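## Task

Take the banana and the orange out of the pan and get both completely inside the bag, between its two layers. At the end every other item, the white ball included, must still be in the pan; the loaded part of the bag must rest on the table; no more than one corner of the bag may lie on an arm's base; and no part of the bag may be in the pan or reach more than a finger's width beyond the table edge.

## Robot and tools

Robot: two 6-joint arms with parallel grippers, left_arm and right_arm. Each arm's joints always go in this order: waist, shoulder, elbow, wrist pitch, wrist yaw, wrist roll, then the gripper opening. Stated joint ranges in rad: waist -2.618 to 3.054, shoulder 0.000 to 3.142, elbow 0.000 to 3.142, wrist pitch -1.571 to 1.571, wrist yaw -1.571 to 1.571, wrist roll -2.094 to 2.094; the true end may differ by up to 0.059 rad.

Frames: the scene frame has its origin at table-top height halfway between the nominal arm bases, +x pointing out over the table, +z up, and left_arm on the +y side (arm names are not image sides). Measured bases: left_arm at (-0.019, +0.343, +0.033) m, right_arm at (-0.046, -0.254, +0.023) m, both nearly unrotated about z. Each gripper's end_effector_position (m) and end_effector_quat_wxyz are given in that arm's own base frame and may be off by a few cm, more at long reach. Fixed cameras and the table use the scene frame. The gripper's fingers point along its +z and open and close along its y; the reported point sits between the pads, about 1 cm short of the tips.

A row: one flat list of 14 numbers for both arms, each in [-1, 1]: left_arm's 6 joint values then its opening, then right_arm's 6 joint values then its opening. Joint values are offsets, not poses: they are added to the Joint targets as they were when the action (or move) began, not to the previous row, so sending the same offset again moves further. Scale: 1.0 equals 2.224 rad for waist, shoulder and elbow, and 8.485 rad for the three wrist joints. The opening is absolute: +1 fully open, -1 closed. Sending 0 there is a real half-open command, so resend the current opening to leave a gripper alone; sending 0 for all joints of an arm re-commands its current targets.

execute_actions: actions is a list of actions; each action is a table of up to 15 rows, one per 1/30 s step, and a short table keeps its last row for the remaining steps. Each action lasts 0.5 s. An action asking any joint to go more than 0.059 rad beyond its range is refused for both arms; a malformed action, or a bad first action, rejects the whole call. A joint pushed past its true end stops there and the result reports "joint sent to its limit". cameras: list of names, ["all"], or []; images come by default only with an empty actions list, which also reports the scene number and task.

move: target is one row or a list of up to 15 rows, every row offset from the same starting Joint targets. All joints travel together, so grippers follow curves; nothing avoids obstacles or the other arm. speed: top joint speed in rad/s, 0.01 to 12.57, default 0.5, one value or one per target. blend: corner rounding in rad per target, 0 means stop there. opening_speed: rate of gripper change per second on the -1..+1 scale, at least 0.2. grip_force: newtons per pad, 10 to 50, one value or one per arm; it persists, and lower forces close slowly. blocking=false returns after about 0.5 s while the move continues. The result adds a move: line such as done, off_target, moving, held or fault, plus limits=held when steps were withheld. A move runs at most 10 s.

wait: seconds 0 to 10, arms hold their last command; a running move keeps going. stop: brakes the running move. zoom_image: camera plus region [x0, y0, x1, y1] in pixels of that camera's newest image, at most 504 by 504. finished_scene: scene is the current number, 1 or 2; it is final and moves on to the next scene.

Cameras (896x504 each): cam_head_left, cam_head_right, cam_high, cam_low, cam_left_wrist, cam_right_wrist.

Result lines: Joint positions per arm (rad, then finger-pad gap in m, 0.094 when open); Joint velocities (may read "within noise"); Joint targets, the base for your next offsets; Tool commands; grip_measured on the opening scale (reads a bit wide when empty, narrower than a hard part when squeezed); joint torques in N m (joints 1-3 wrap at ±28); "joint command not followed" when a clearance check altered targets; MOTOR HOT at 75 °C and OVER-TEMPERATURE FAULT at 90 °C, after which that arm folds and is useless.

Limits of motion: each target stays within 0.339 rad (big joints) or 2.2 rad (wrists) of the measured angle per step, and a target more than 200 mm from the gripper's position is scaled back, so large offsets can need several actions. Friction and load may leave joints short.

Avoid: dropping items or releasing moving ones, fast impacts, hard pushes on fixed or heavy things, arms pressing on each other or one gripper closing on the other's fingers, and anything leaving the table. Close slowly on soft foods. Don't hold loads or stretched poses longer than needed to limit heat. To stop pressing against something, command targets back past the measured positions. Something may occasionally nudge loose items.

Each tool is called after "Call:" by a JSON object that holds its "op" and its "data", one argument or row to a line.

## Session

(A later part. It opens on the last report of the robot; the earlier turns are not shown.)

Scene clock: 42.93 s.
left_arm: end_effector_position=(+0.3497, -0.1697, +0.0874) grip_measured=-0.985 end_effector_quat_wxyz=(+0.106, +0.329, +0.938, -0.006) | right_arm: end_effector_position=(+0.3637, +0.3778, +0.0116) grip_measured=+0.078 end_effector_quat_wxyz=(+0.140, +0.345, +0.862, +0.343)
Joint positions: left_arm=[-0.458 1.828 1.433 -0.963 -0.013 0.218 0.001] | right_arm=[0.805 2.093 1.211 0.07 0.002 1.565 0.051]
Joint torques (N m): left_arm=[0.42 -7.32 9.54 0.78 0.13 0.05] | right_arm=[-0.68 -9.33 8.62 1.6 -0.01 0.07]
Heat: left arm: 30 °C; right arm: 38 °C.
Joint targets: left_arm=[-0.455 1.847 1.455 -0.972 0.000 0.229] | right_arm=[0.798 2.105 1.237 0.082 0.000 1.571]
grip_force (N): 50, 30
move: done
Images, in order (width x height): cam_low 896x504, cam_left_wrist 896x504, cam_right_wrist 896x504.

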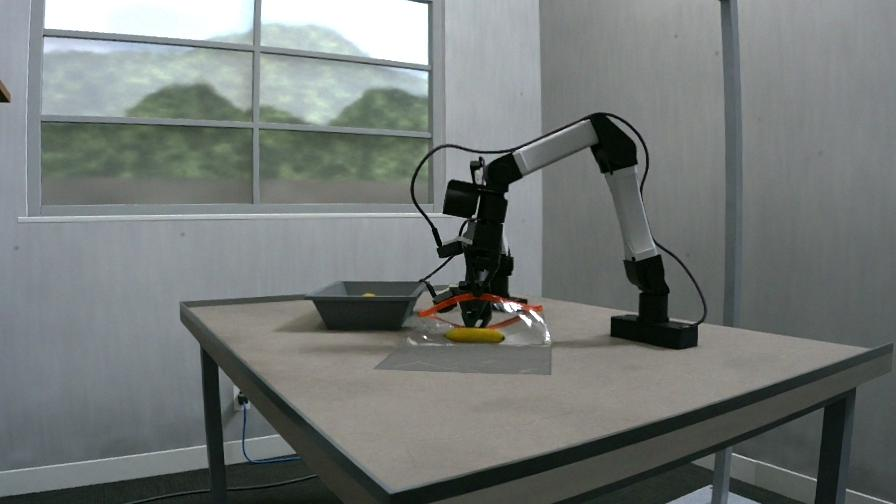

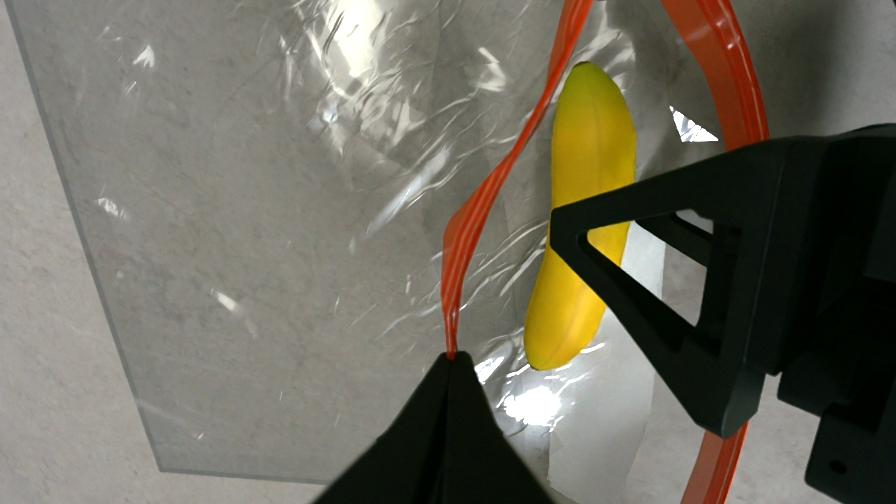

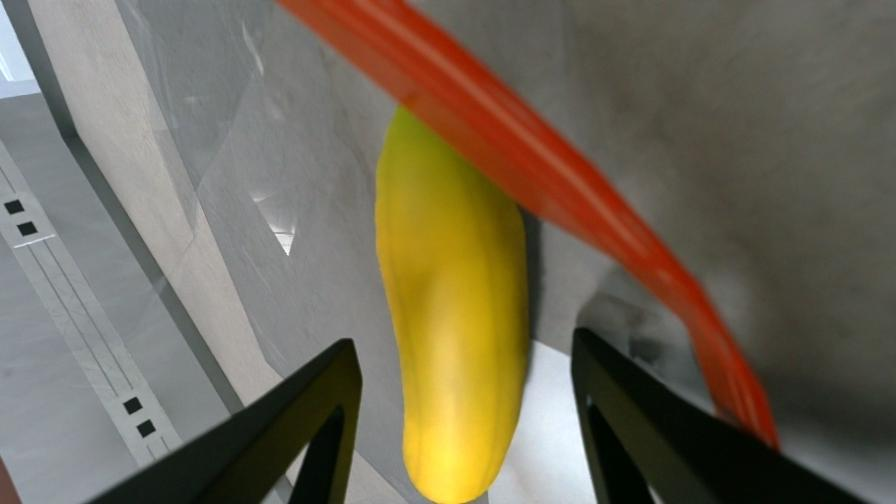

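Call:
{"op": "move", "data": {
  "target": [
    [0,0,0,0,0,0,-1,0,-0.1063,-0.0639,-0.011,0,0,0.08],
    [0,0,0,0,0,0,-1,0,-0.3176,-0.1385,-0.0468,0,0,0.08]
  ],
  "speed": 0.7,
  "blend": 0.1,
  "cameras": ["cam_left_wrist","cam_low","cam_right_wrist","cam_high"]
}}

Call:
{"op": "zoom_image", "data": {
  "camera": "cam_low",
  "region": [360, 220, 600, 400]
}}

Call:
{"op": "zoom_image", "data": {
  "camera": "cam_high",
  "region": [330, 80, 580, 340]
}}

Scene clock: 45.03 s.
left_arm: end_effector_position=(+0.3497, -0.1697, +0.0874) grip_measured=-0.985 end_effector_quat_wxyz=(+0.106, +0.329, +0.938, -0.006) | right_arm: end_effector_position=(+0.2754, +0.2859, +0.1347) grip_measured=+0.079 end_effector_quat_wxyz=(+0.142, +0.344, +0.861, +0.347)
Joint positions: left_arm=[-0.458 1.828 1.433 -0.963 -0.013 0.218 0.001] | right_arm=[0.805 1.418 0.932 -0.316 0.002 1.565 0.051]
Joint torques (N m): left_arm=[0.46 -7.34 9.54 0.78 0.13 0.06] | right_arm=[-0.69 -7.36 6.8 1.56 -0.01 0.07]
Heat: left arm: 30 °C; right arm: 38 °C.
Joint targets: left_arm=[-0.455 1.847 1.455 -0.972 0.000 0.229] | right_arm=[0.798 1.399 0.929 -0.315 0.000 1.571]
grip_force (N): 50, 30
move: done
Images, in order (width x height): cam_high 896x504, cam_low 896x504, cam_left_wrist 896x504, cam_right_wrist 896x504.

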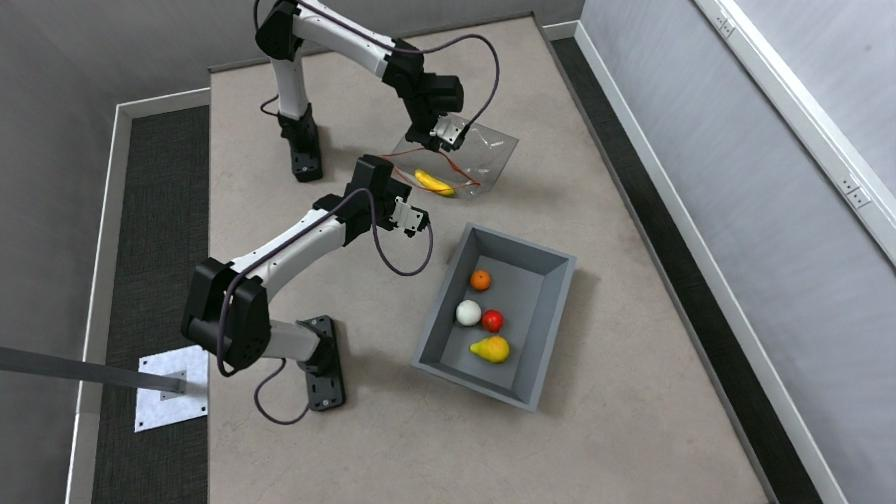

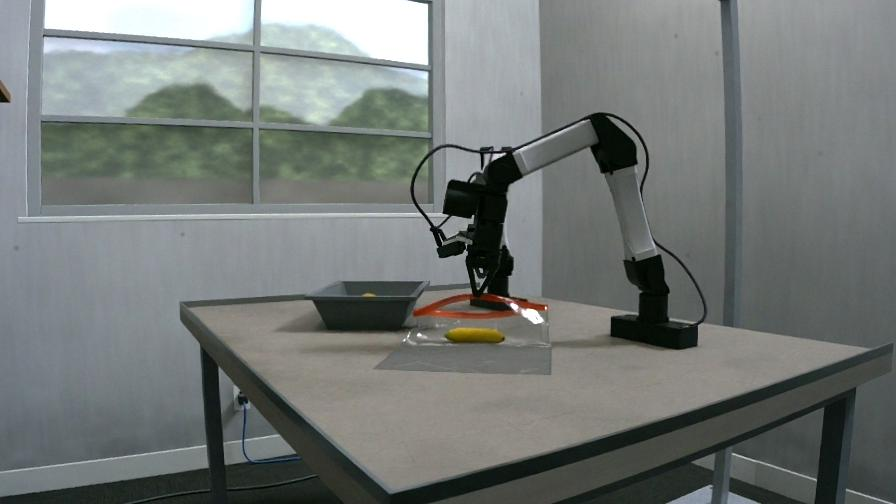

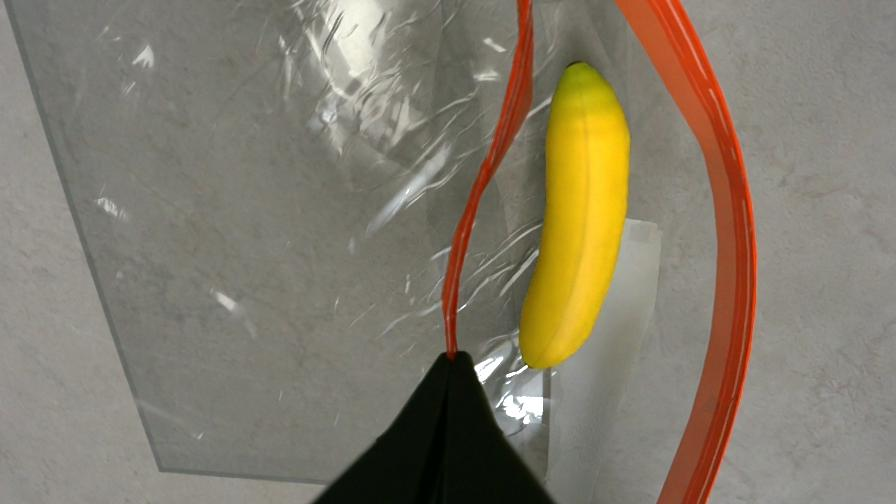

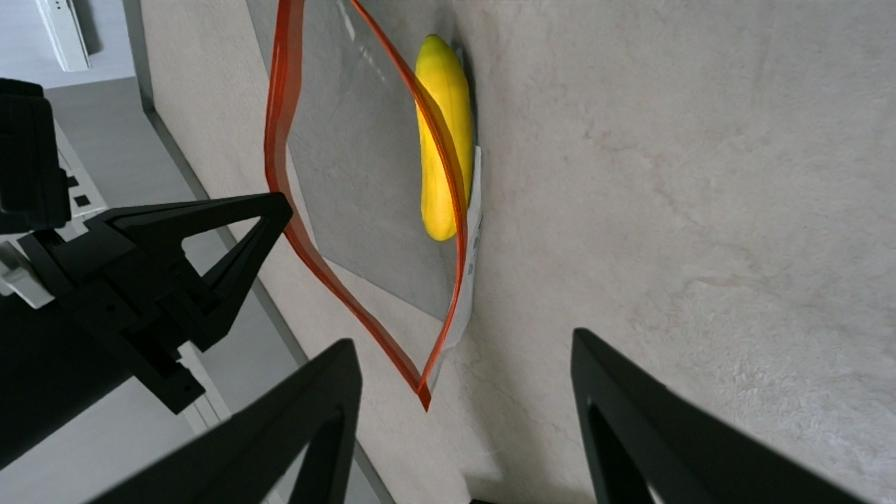

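Scaled by 2.100 from the camera's 896x504 image, which has a finer 1280x720 frame.

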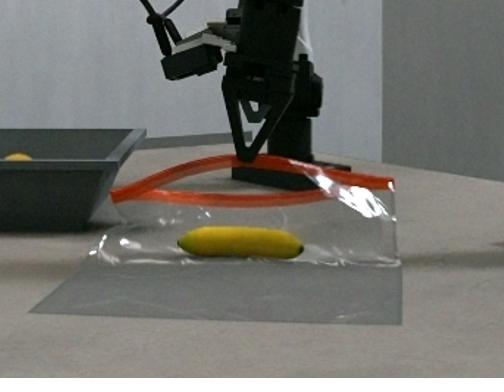

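Scaled by 1.938 from the camera's 896x504 image, which has a finer 1280x720 frame.

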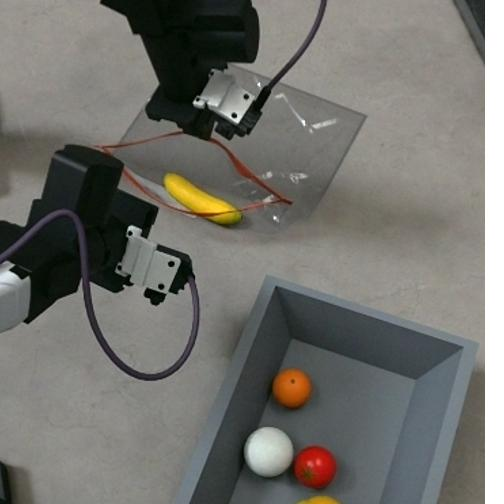

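Call:
{"op": "move", "data": {
  "target": [
    [0,0,0,0,0,0,-1,-0.2929,0.2203,0.3435,-0.0989,0,-0.1227,0.7],
    [-0.0926,-0.0193,-0.0211,0.0004,0,-0.0243,-1,-0.2929,0.2203,0.3435,-0.0989,0,-0.1227,0.7]
  ],
  "speed": [1.2,0.4],
  "blend": 0.2,
  "grip_force": [50,25],
  "cameras": ["cam_left_wrist","cam_low","cam_right_wrist","cam_high"]
}}

Call:
{"op": "zoom_image", "data": {
  "camera": "cam_low",
  "region": [360, 220, 600, 400]
}}

Call:
{"op": "zoom_image", "data": {
  "camera": "cam_high",
  "region": [330, 80, 580, 340]
}}

Scene clock: 48.77 s.
left_arm: end_effector_position=(+0.3046, -0.2344, +0.0829) grip_measured=-0.985 end_effector_quat_wxyz=(+0.095, +0.339, +0.936, -0.025) | right_arm: end_effector_position=(+0.3988, +0.0581, +0.1299) grip_measured=+0.699 end_effector_quat_wxyz=(+0.098, +0.194, +0.975, +0.035)
Joint positions: left_arm=[-0.661 1.828 1.418 -0.963 -0.012 0.035 0.001] | right_arm=[0.144 1.877 1.665 -1.151 -0.001 0.538 0.08]
Joint torques (N m): left_arm=[0.2 -10.63 6.42 0.79 0.1 -0.16] | right_arm=[0.25 -7.98 9.11 0.64 0.01 -0.05]
Heat: left arm: 30 °C; right arm: 38 °C.
Joint targets: left_arm=[-0.661 1.804 1.408 -0.969 -0.001 0.023] | right_arm=[0.146 1.889 1.693 -1.155 0.000 0.530]
grip_force (N): 50, 25
move: done; blend cut to 0.1031 rad at target 1
Images, in order (width x height): cam_high 896x504, cam_low 896x504, cam_left_wrist 896x504, cam_right_wrist 896x504.

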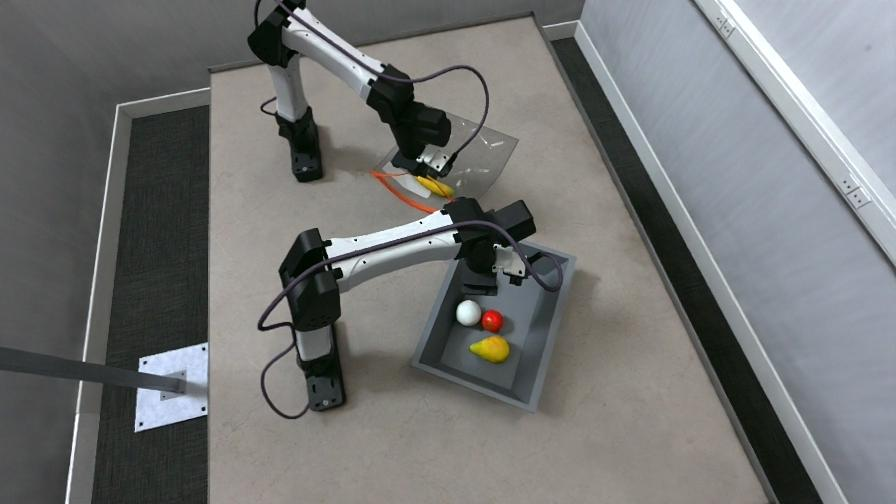

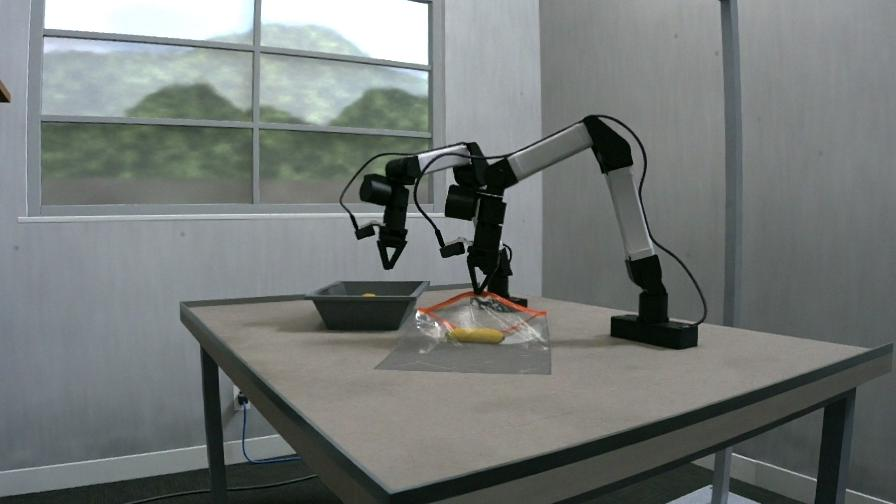

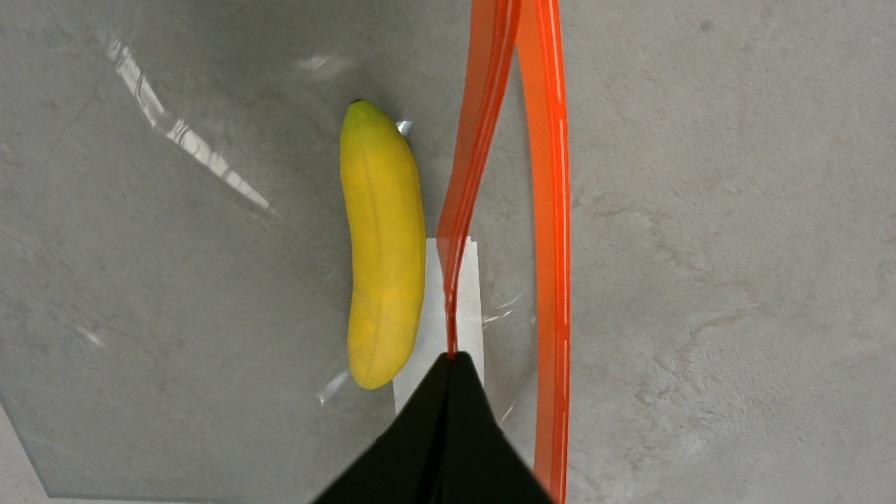

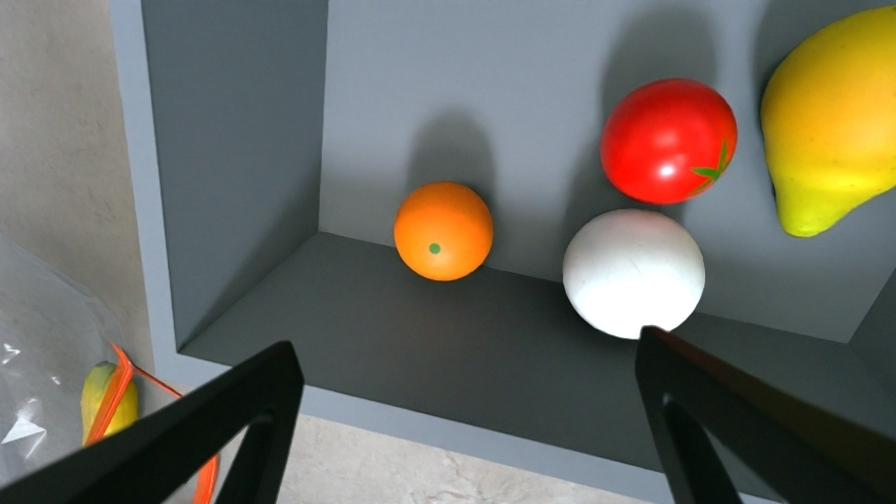

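Scaled by 2.100 from the camera's 896x504 image, which has a finer 1280x720 frame.

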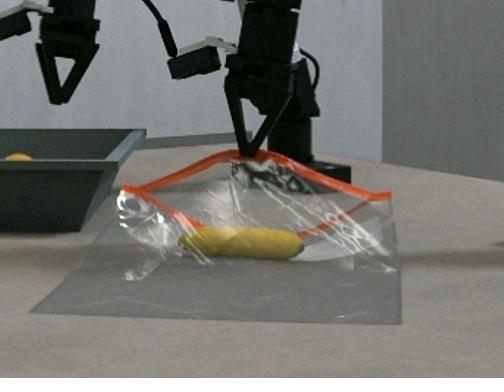

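Scaled by 1.938 from the camera's 896x504 image, which has a finer 1280x720 frame.

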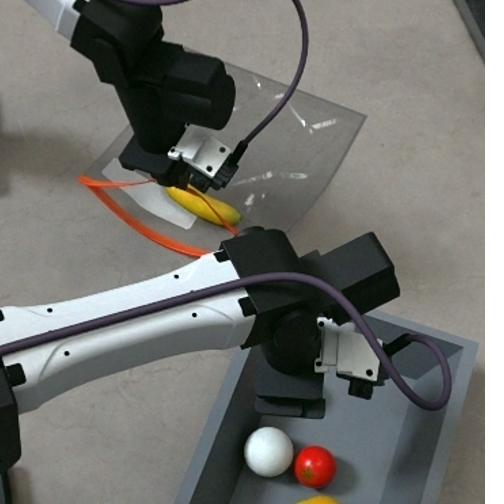

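Call:
{"op": "move", "data": {
  "target": [0,0,0,0,0,0,-1,0.0153,0.0264,-0.0876,0.03,0,0.0038,0.7],
  "speed": 0.5,
  "cameras": ["cam_right_wrist"]
}}

Scene clock: 51.80 s.
left_arm: end_effector_position=(+0.3046, -0.2344, +0.0829) grip_measured=-0.985 end_effector_quat_wxyz=(+0.095, +0.339, +0.936, -0.025) | right_arm: end_effector_position=(+0.4090, +0.0724, +0.0669) grip_measured=+0.699 end_effector_quat_wxyz=(+0.100, +0.188, +0.976, +0.039)
Joint positions: left_arm=[-0.661 1.828 1.418 -0.963 -0.012 0.034 0.001] | right_arm=[0.175 1.94 1.499 -0.914 -0.001 0.555 0.08]
Joint torques (N m): left_arm=[0.2 -10.65 6.34 0.79 0.12 -0.14] | right_arm=[0.58 -8.85 6.37 0.89 0.01 0.11]
Heat: left arm: 31 °C; right arm: 38 °C.
Joint targets: left_arm=[-0.661 1.804 1.408 -0.969 -0.001 0.023] | right_arm=[0.180 1.948 1.498 -0.900 0.000 0.562]
grip_force (N): 50, 25
move: done
Images, in order (width x height): cam_right_wrist 896x504.

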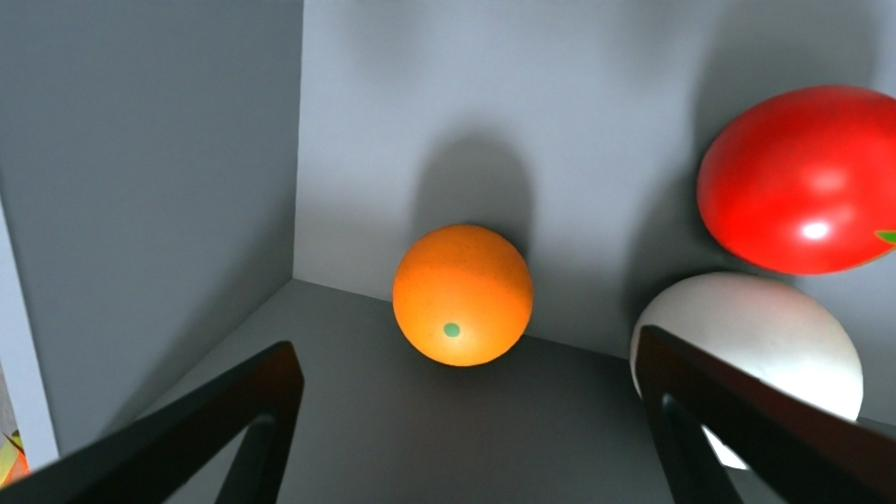

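Call:
{"op": "move", "data": {
  "target": [0,0,0,0,0,0,-1,0.0085,0.0317,-0.0566,0.0231,0,0.0021,0.5],
  "speed": 0.25,
  "cameras": ["cam_right_wrist"]
}}

Scene clock: 54.17 s.
left_arm: end_effector_position=(+0.3046, -0.2344, +0.0829) grip_measured=-0.985 end_effector_quat_wxyz=(+0.095, +0.339, +0.936, -0.025) | right_arm: end_effector_position=(+0.4109, +0.0802, +0.0139) grip_measured=+0.501 end_effector_quat_wxyz=(+0.101, +0.188, +0.976, +0.041)
Joint positions: left_arm=[-0.661 1.828 1.418 -0.963 -0.012 0.034 0.001] | right_arm=[0.192 2.008 1.374 -0.718 -0.001 0.573 0.071]
Joint torques (N m): left_arm=[0.25 -10.69 6.41 0.78 0.11 -0.15] | right_arm=[0.69 -8.83 5.91 0.84 0.01 0.13]
Heat: left arm: 31 °C; right arm: 39 °C.
Joint targets: left_arm=[-0.661 1.804 1.408 -0.969 -0.001 0.023] | right_arm=[0.199 2.018 1.373 -0.704 0.000 0.580]
grip_force (N): 50, 25
move: done
Images, in order (width x height): cam_right_wrist 896x504.

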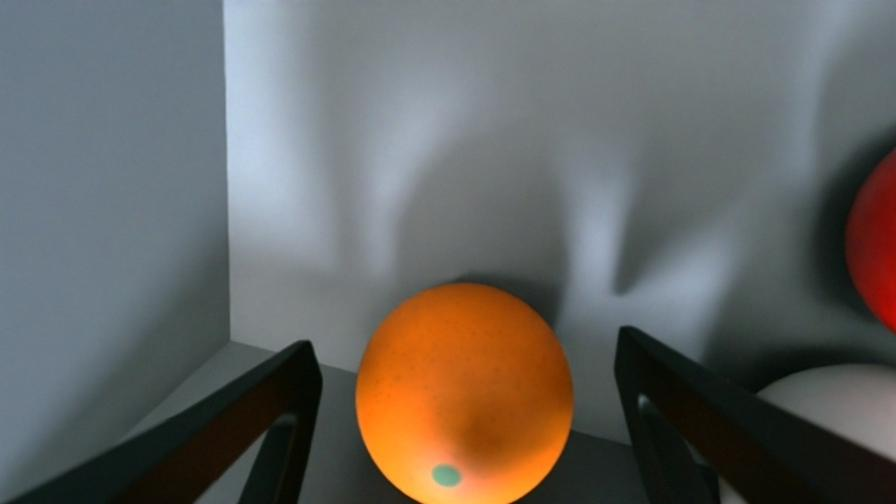

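Call:
{"op": "move", "data": {
  "target": [
    [0,0,0,0,0,0,-1,0.0043,-0.0073,-0.018,0.0028,0,0.0011,0.5],
    [0,0,0,0,0,0,-1,0.0043,-0.0073,-0.018,0.0028,0,0.0011,0.02]
  ],
  "speed": 0.15,
  "opening_speed": 0.4,
  "cameras": ["cam_right_wrist"]
}}

Scene clock: 57.17 s.
left_arm: end_effector_position=(+0.3046, -0.2344, +0.0829) grip_measured=-0.985 end_effector_quat_wxyz=(+0.095, +0.339, +0.936, -0.025) | right_arm: end_effector_position=(+0.4028, +0.0826, +0.0042) grip_measured=+0.022 end_effector_quat_wxyz=(+0.094, +0.188, +0.977, +0.039)
Joint positions: left_arm=[-0.661 1.828 1.418 -0.963 -0.012 0.034 0.001] | right_arm=[0.202 2.008 1.335 -0.694 -0.001 0.582 0.048]
Joint torques (N m): left_arm=[0.24 -10.63 6.39 0.8 0.11 -0.15] | right_arm=[0.69 -10.17 5.65 0.8 0.01 0.11]
Heat: left arm: 31 °C; right arm: 39 °C.
Joint targets: left_arm=[-0.661 1.804 1.408 -0.969 -0.001 0.023] | right_arm=[0.209 2.002 1.332 -0.680 0.000 0.589]
grip_force (N): 50, 25
move: done
Images, in order (width x height): cam_right_wrist 896x504.

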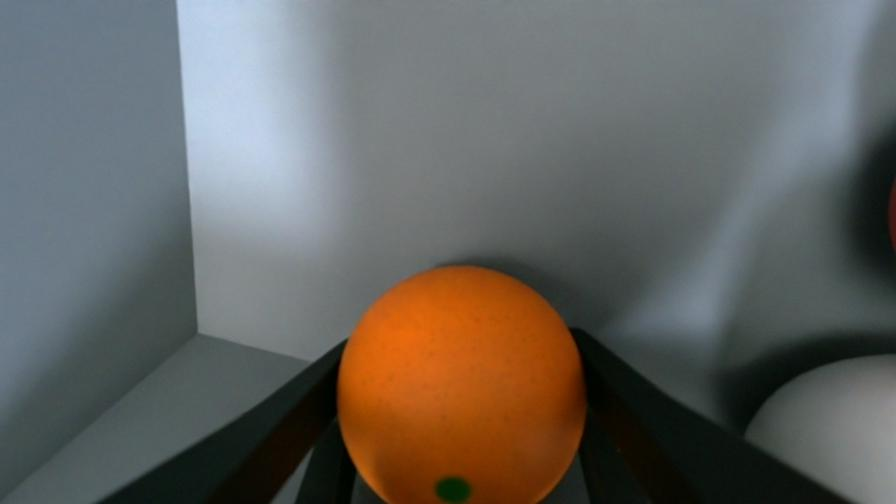

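Call:
{"op": "move", "data": {
  "target": [
    [0,0,0,0,0,0,-1,0,0,0,0,0,0,-0.04],
    [0,0,0,0,0,0,-1,-0.013,-0.0508,0.1623,-0.056,0,0,-0.04],
    [0,0,0,0,0,0,-1,0.2648,-0.3453,-0.2927,0.0529,0,0.1157,-0.04]
  ],
  "speed": [0.3,0.4,0.9],
  "blend": [0,0.1,0],
  "opening_speed": 0.4,
  "cameras": ["cam_right_wrist","cam_high","cam_low","cam_left_wrist"]
}}

Scene clock: 73.70 s.
left_arm: end_effector_position=(+0.3046, -0.2344, +0.0829) grip_measured=-0.985 end_effector_quat_wxyz=(+0.095, +0.339, +0.936, -0.025) | right_arm: end_effector_position=(+0.2424, +0.2456, +0.0994) grip_measured=-0.036 end_effector_quat_wxyz=(+0.139, +0.351, +0.863, +0.336)
Joint positions: left_arm=[-0.661 1.828 1.418 -0.963 -0.012 0.034 0.001] | right_arm=[0.791 1.258 0.683 -0.251 -0.001 1.564 0.045]
Joint torques (N m): left_arm=[0.25 -10.62 6.38 0.79 0.11 -0.15] | right_arm=[0.69 -6.2 6.8 1.69 0.02 0.07]
Heat: left arm: 33 °C; right arm: 42 °C.
Joint targets: left_arm=[-0.661 1.804 1.408 -0.969 -0.001 0.023] | right_arm=[0.798 1.234 0.681 -0.231 0.000 1.571]
grip_force (N): 50, 25
move: done
Images, in order (width x height): cam_high 896x504, cam_low 896x504, cam_left_wrist 896x504, cam_right_wrist 896x504.

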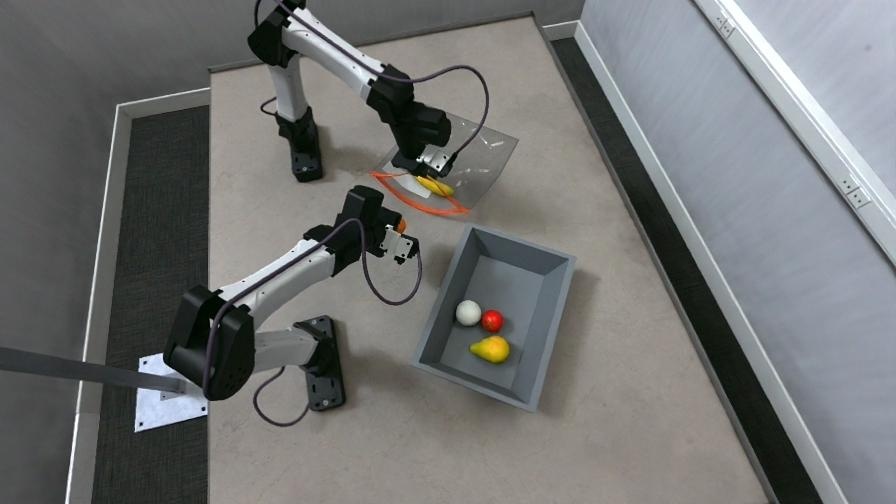

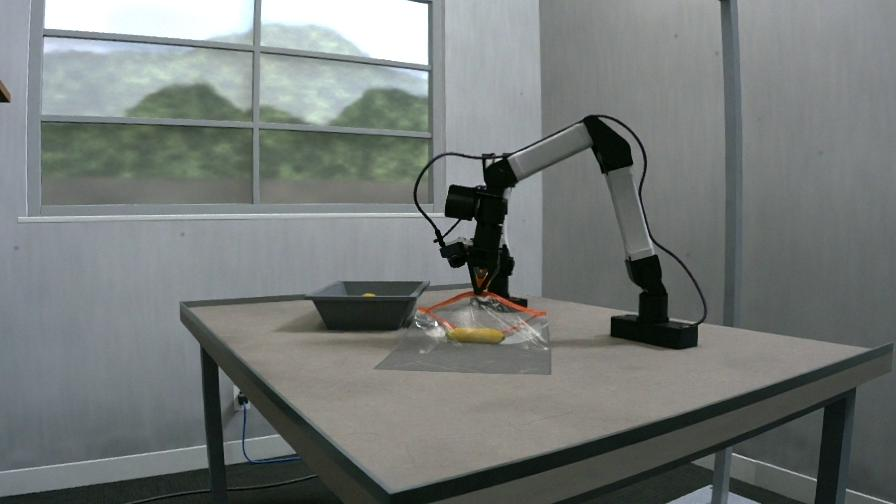

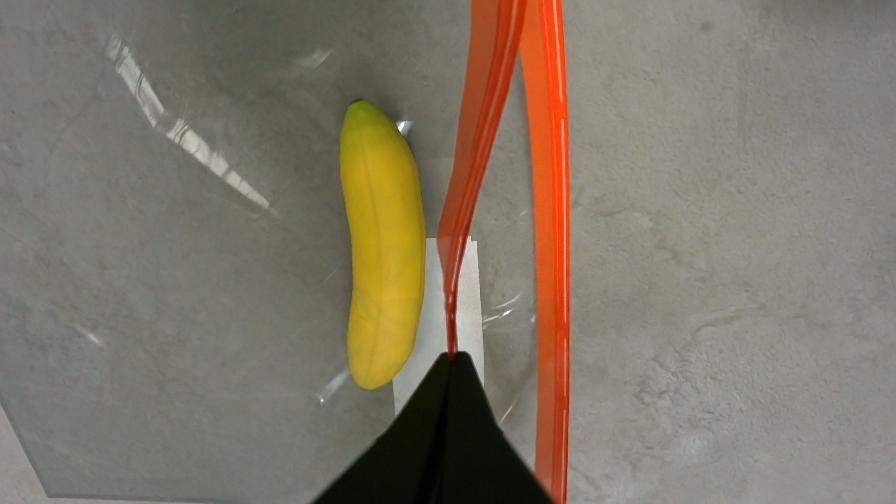

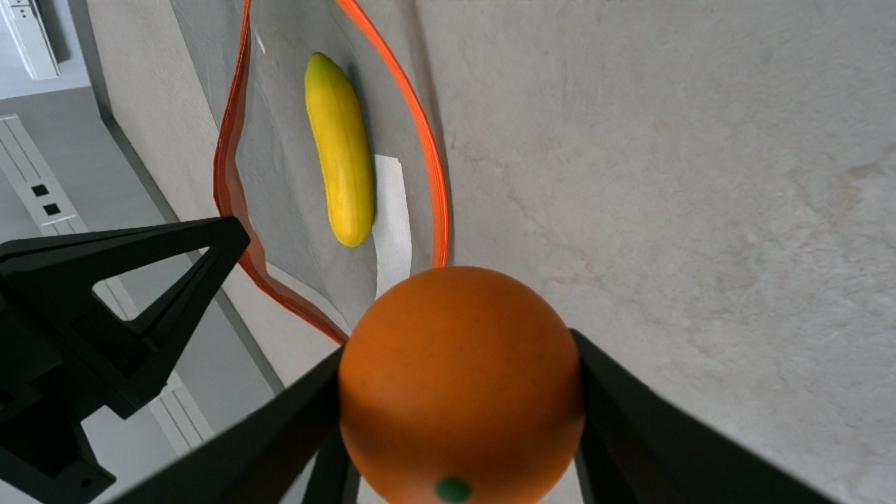

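Call:
{"op": "move", "data": {
  "target": [
    [0.0176,0.0026,0.0033,-0.0001,0,0.0046,-1,0,0.2203,0.0531,0.0437,0,0,-0.04],
    [0.0585,0.0088,0.0109,-0.0005,0,0.0153,-1,0,0.3354,0.1911,0.0376,0,0,-0.04]
  ],
  "speed": [0.5,0.35],
  "blend": [0.06,0],
  "cameras": ["cam_right_wrist","cam_low","cam_left_wrist"]
}}

Call:
{"op": "zoom_image", "data": {
  "camera": "cam_low",
  "region": [360, 220, 600, 400]
}}

Scene clock: 76.73 s.
left_arm: end_effector_position=(+0.3315, -0.1945, +0.0829) grip_measured=-0.985 end_effector_quat_wxyz=(+0.098, +0.330, +0.939, -0.014) | right_arm: end_effector_position=(+0.3483, +0.3528, +0.0268) grip_measured=-0.036 end_effector_quat_wxyz=(+0.143, +0.349, +0.859, +0.347)
Joint positions: left_arm=[-0.536 1.828 1.418 -0.963 -0.012 0.141 0.001] | right_arm=[0.791 1.967 1.08 0.086 -0.001 1.565 0.045]
Joint torques (N m): left_arm=[0.58 -9.09 8.79 0.75 0.11 0.05] | right_arm=[0.68 -8.35 8.62 1.56 0.02 0.07]
Heat: left arm: 33 °C; right arm: 41 °C.
Joint targets: left_arm=[-0.531 1.824 1.432 -0.973 0.000 0.153] | right_arm=[0.798 1.980 1.106 0.088 0.000 1.571]
grip_force (N): 50, 25
move: done
Images, in order (width x height): cam_low 896x504, cam_left_wrist 896x504, cam_right_wrist 896x504.

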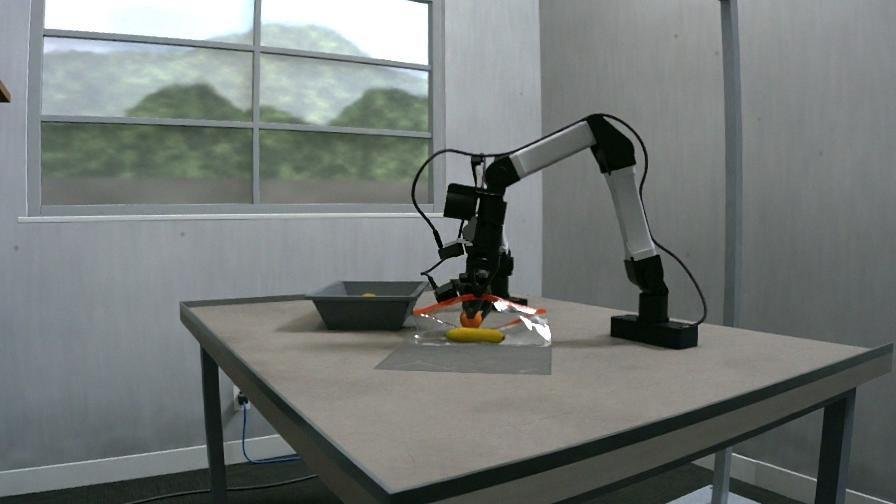

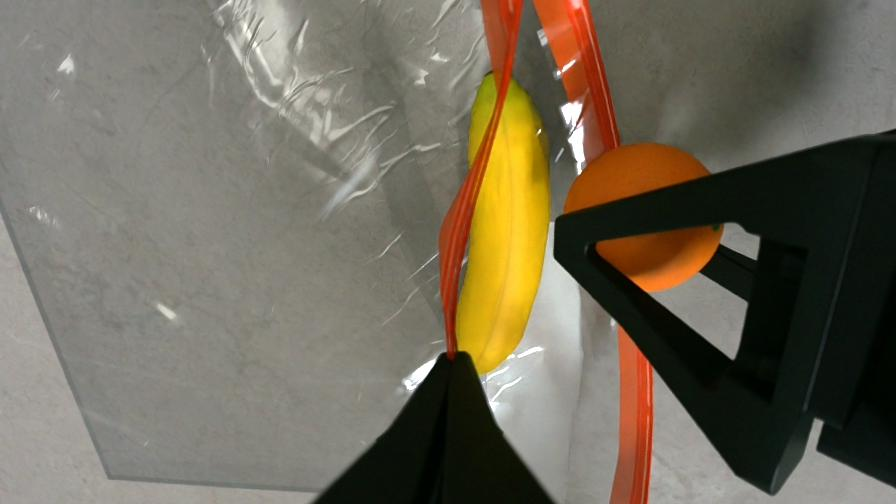

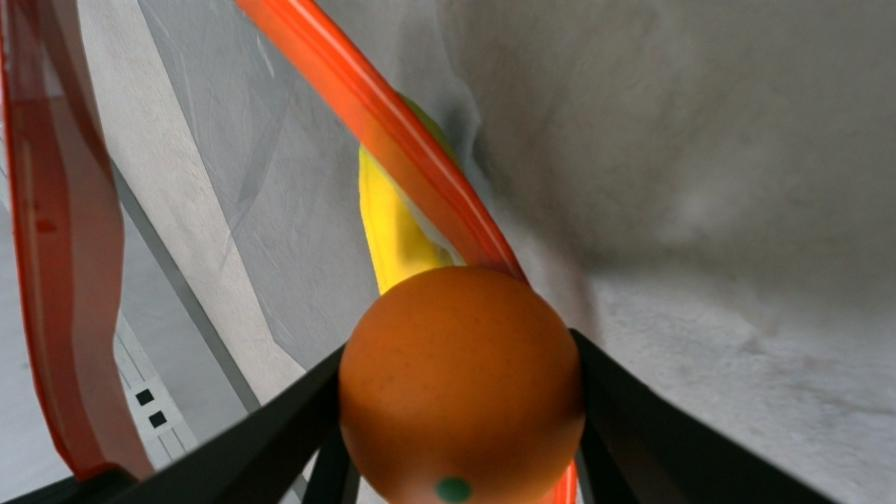

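Scaled by 2.100 from the camera's 896x504 image, which has a finer 1280x720 frame.

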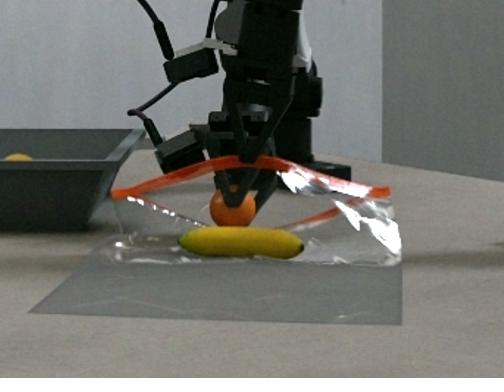

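Call:
{"op": "move", "data": {
  "target": [0.0343,0.0107,0.0101,0.0002,0,0.009,-1,0,0.0499,0.0588,-0.0023,0,0,-0.04],
  "speed": 0.25,
  "cameras": ["cam_left_wrist","cam_low","cam_right_wrist"]
}}

Call:
{"op": "zoom_image", "data": {
  "camera": "cam_low",
  "region": [360, 220, 600, 400]
}}

Scene clock: 78.30 s.
left_arm: end_effector_position=(+0.3494, -0.1701, +0.0873) grip_measured=-0.985 end_effector_quat_wxyz=(+0.106, +0.329, +0.938, -0.007) | right_arm: end_effector_position=(+0.3691, +0.3738, +0.0190) grip_measured=-0.036 end_effector_quat_wxyz=(+0.144, +0.349, +0.858, +0.348)
Joint positions: left_arm=[-0.458 1.828 1.432 -0.963 -0.012 0.217 0.001] | right_arm=[0.791 2.077 1.211 0.067 -0.001 1.565 0.045]
Joint torques (N m): left_arm=[0.51 -7.34 9.55 0.8 0.12 0.04] | right_arm=[0.66 -9.16 8.7 1.54 0.03 0.08]
Heat: left arm: 33 °C; right arm: 41 °C.
Joint targets: left_arm=[-0.455 1.847 1.455 -0.971 0.000 0.229] | right_arm=[0.798 2.091 1.237 0.068 0.000 1.571]
grip_force (N): 50, 25
move: done
Images, in order (width x height): cam_low 896x504, cam_left_wrist 896x504, cam_right_wrist 896x504.

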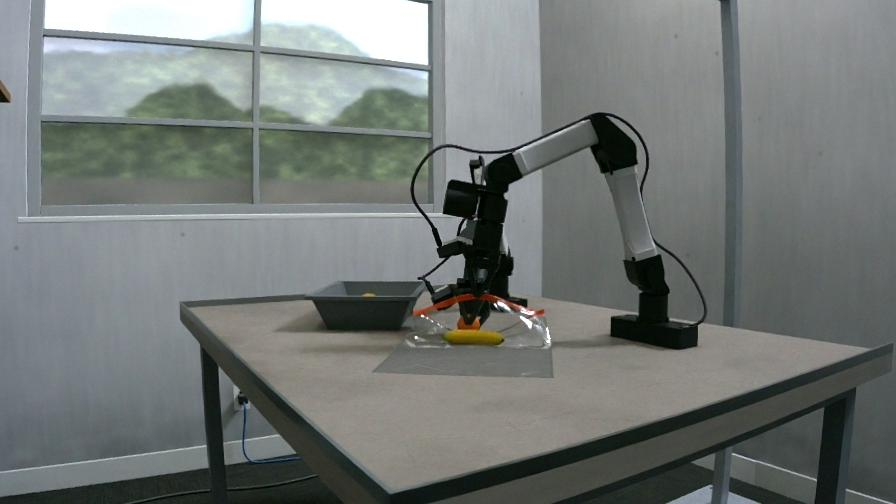

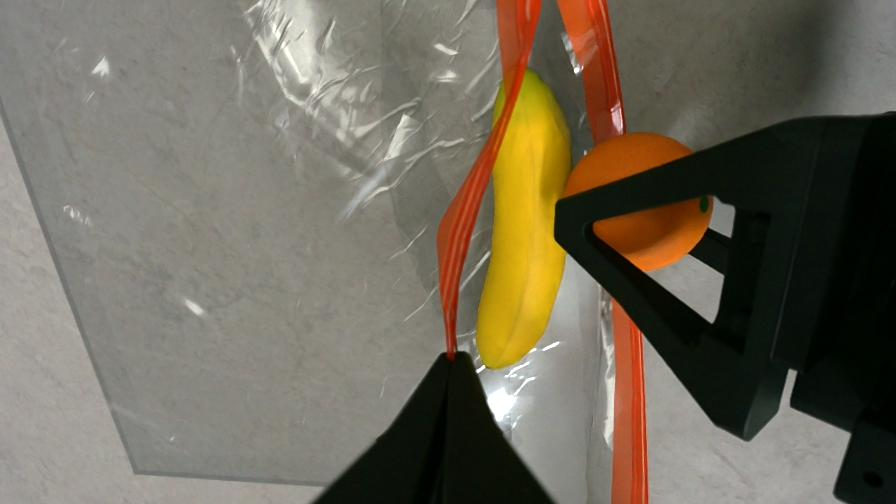

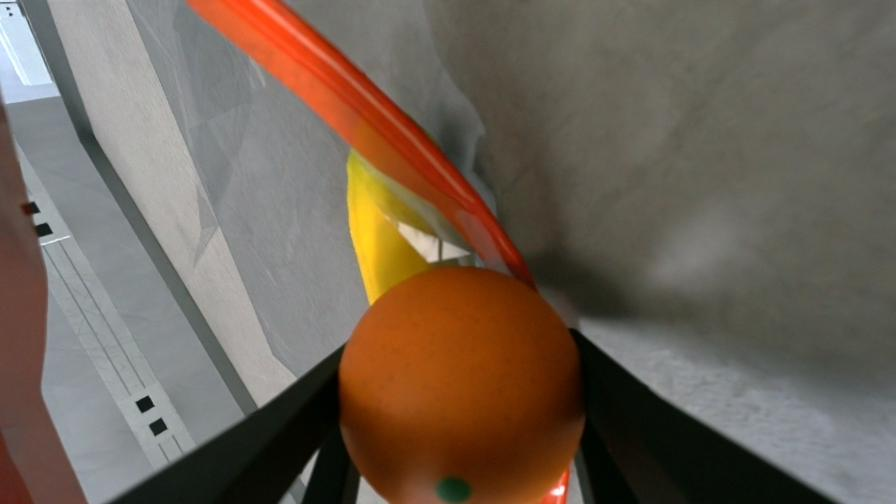

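Scaled by 2.100 from the camera's 896x504 image, which has a finer 1280x720 frame.

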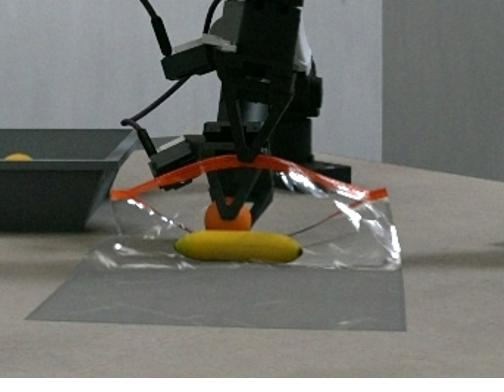

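Call:
{"op": "move", "data": {
  "target": [
    [0,0,0,0,0,0,-1,0,-0.1,-0.0639,-0.0093,0,0,-0.04],
    [0,0,0,0,0,0,-1,0,-0.2245,-0.1132,-0.0291,0,0,-0.04]
  ],
  "speed": 0.4,
  "blend": [0.06,0],
  "cameras": ["cam_left_wrist","cam_low","cam_right_wrist","cam_high"]
}}

Call:
{"op": "zoom_image", "data": {
  "camera": "cam_low",
  "region": [360, 220, 600, 400]
}}

Call:
{"op": "zoom_image", "data": {
  "camera": "cam_high",
  "region": [330, 80, 580, 260]
}}

Scene clock: 81.10 s.
left_arm: end_effector_position=(+0.3494, -0.1701, +0.0873) grip_measured=-0.985 end_effector_quat_wxyz=(+0.106, +0.329, +0.938, -0.007) | right_arm: end_effector_position=(+0.3073, +0.3113, +0.1011) grip_measured=-0.036 end_effector_quat_wxyz=(+0.141, +0.350, +0.860, +0.342)
Joint positions: left_arm=[-0.458 1.828 1.432 -0.963 -0.012 0.218 0.001] | right_arm=[0.791 1.622 0.991 -0.181 -0.001 1.565 0.045]
Joint torques (N m): left_arm=[0.53 -7.32 9.52 0.8 0.12 0.05] | right_arm=[0.66 -9.85 6.3 1.51 0.02 0.07]
Heat: left arm: 33 °C; right arm: 41 °C.
Joint targets: left_arm=[-0.455 1.847 1.455 -0.971 0.000 0.229] | right_arm=[0.798 1.592 0.985 -0.179 0.000 1.571]
grip_force (N): 50, 25
move: done
Images, in order (width x height): cam_high 896x504, cam_low 896x504, cam_left_wrist 896x504, cam_right_wrist 896x504.

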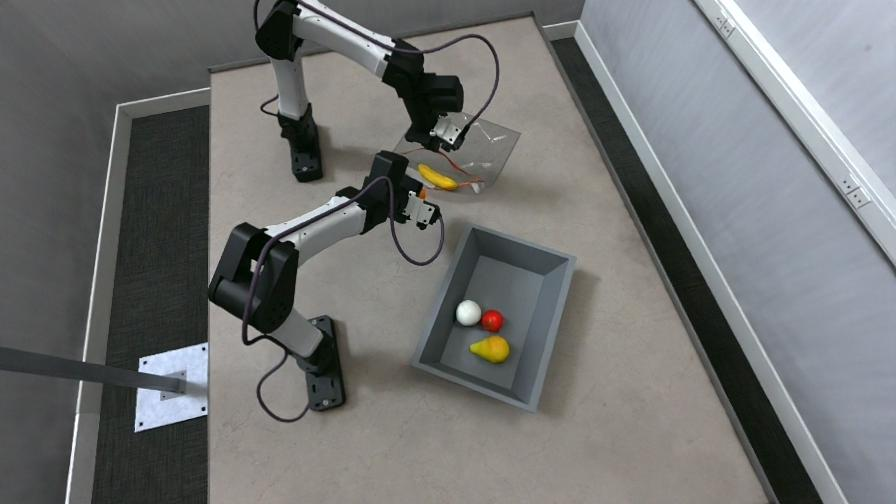

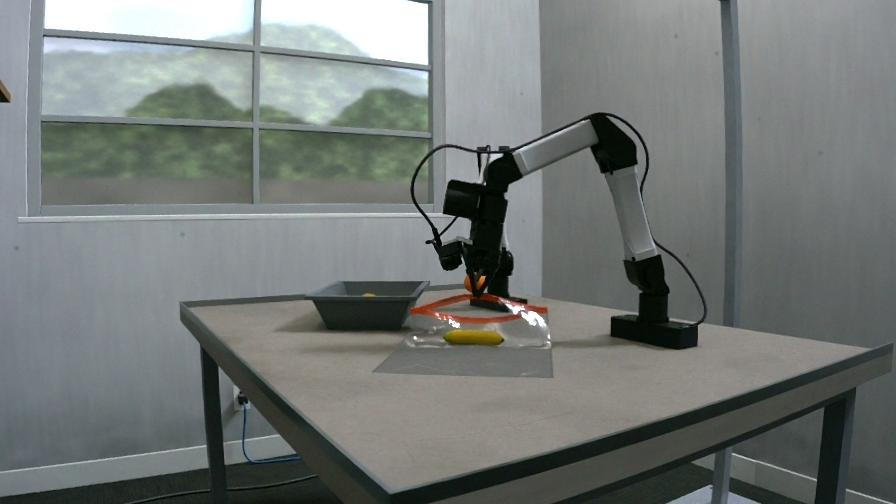

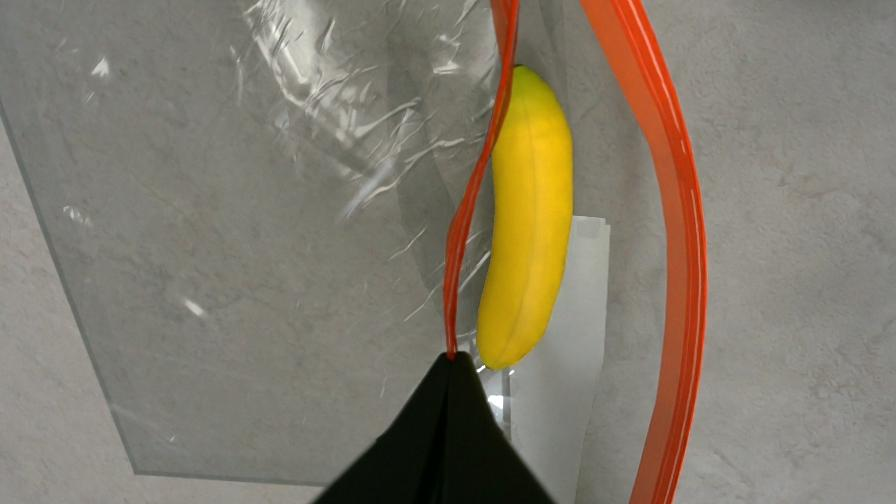

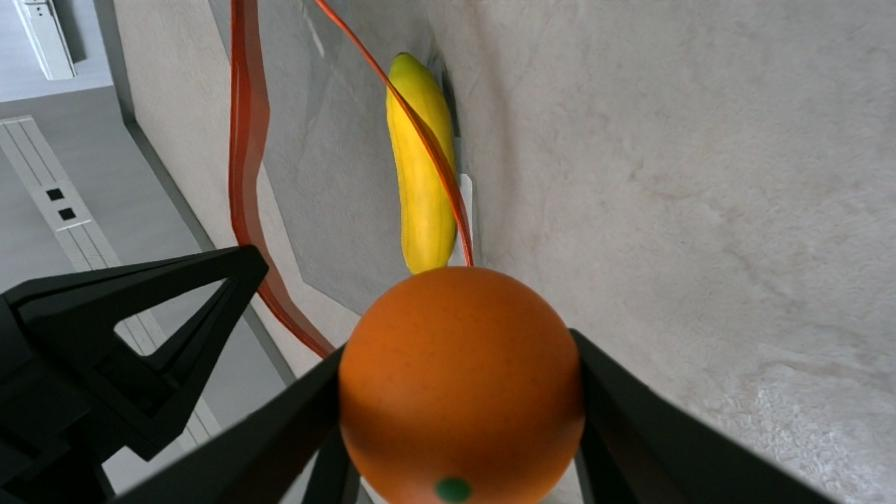

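Scaled by 2.100 from the camera's 896x504 image, which has a finer 1280x720 frame.

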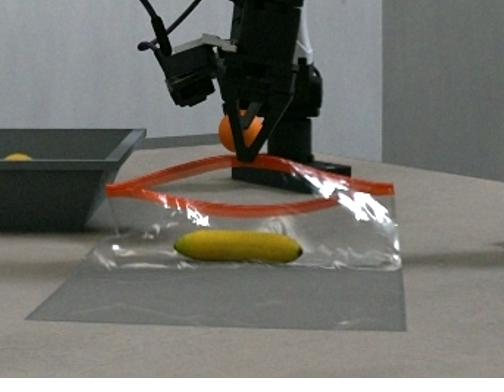

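Scaled by 2.016 from the camera's 896x504 image, which has a finer 1280x720 frame.

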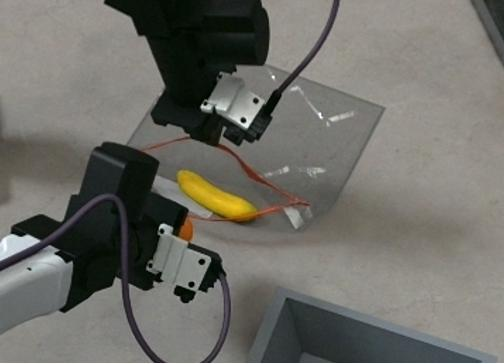

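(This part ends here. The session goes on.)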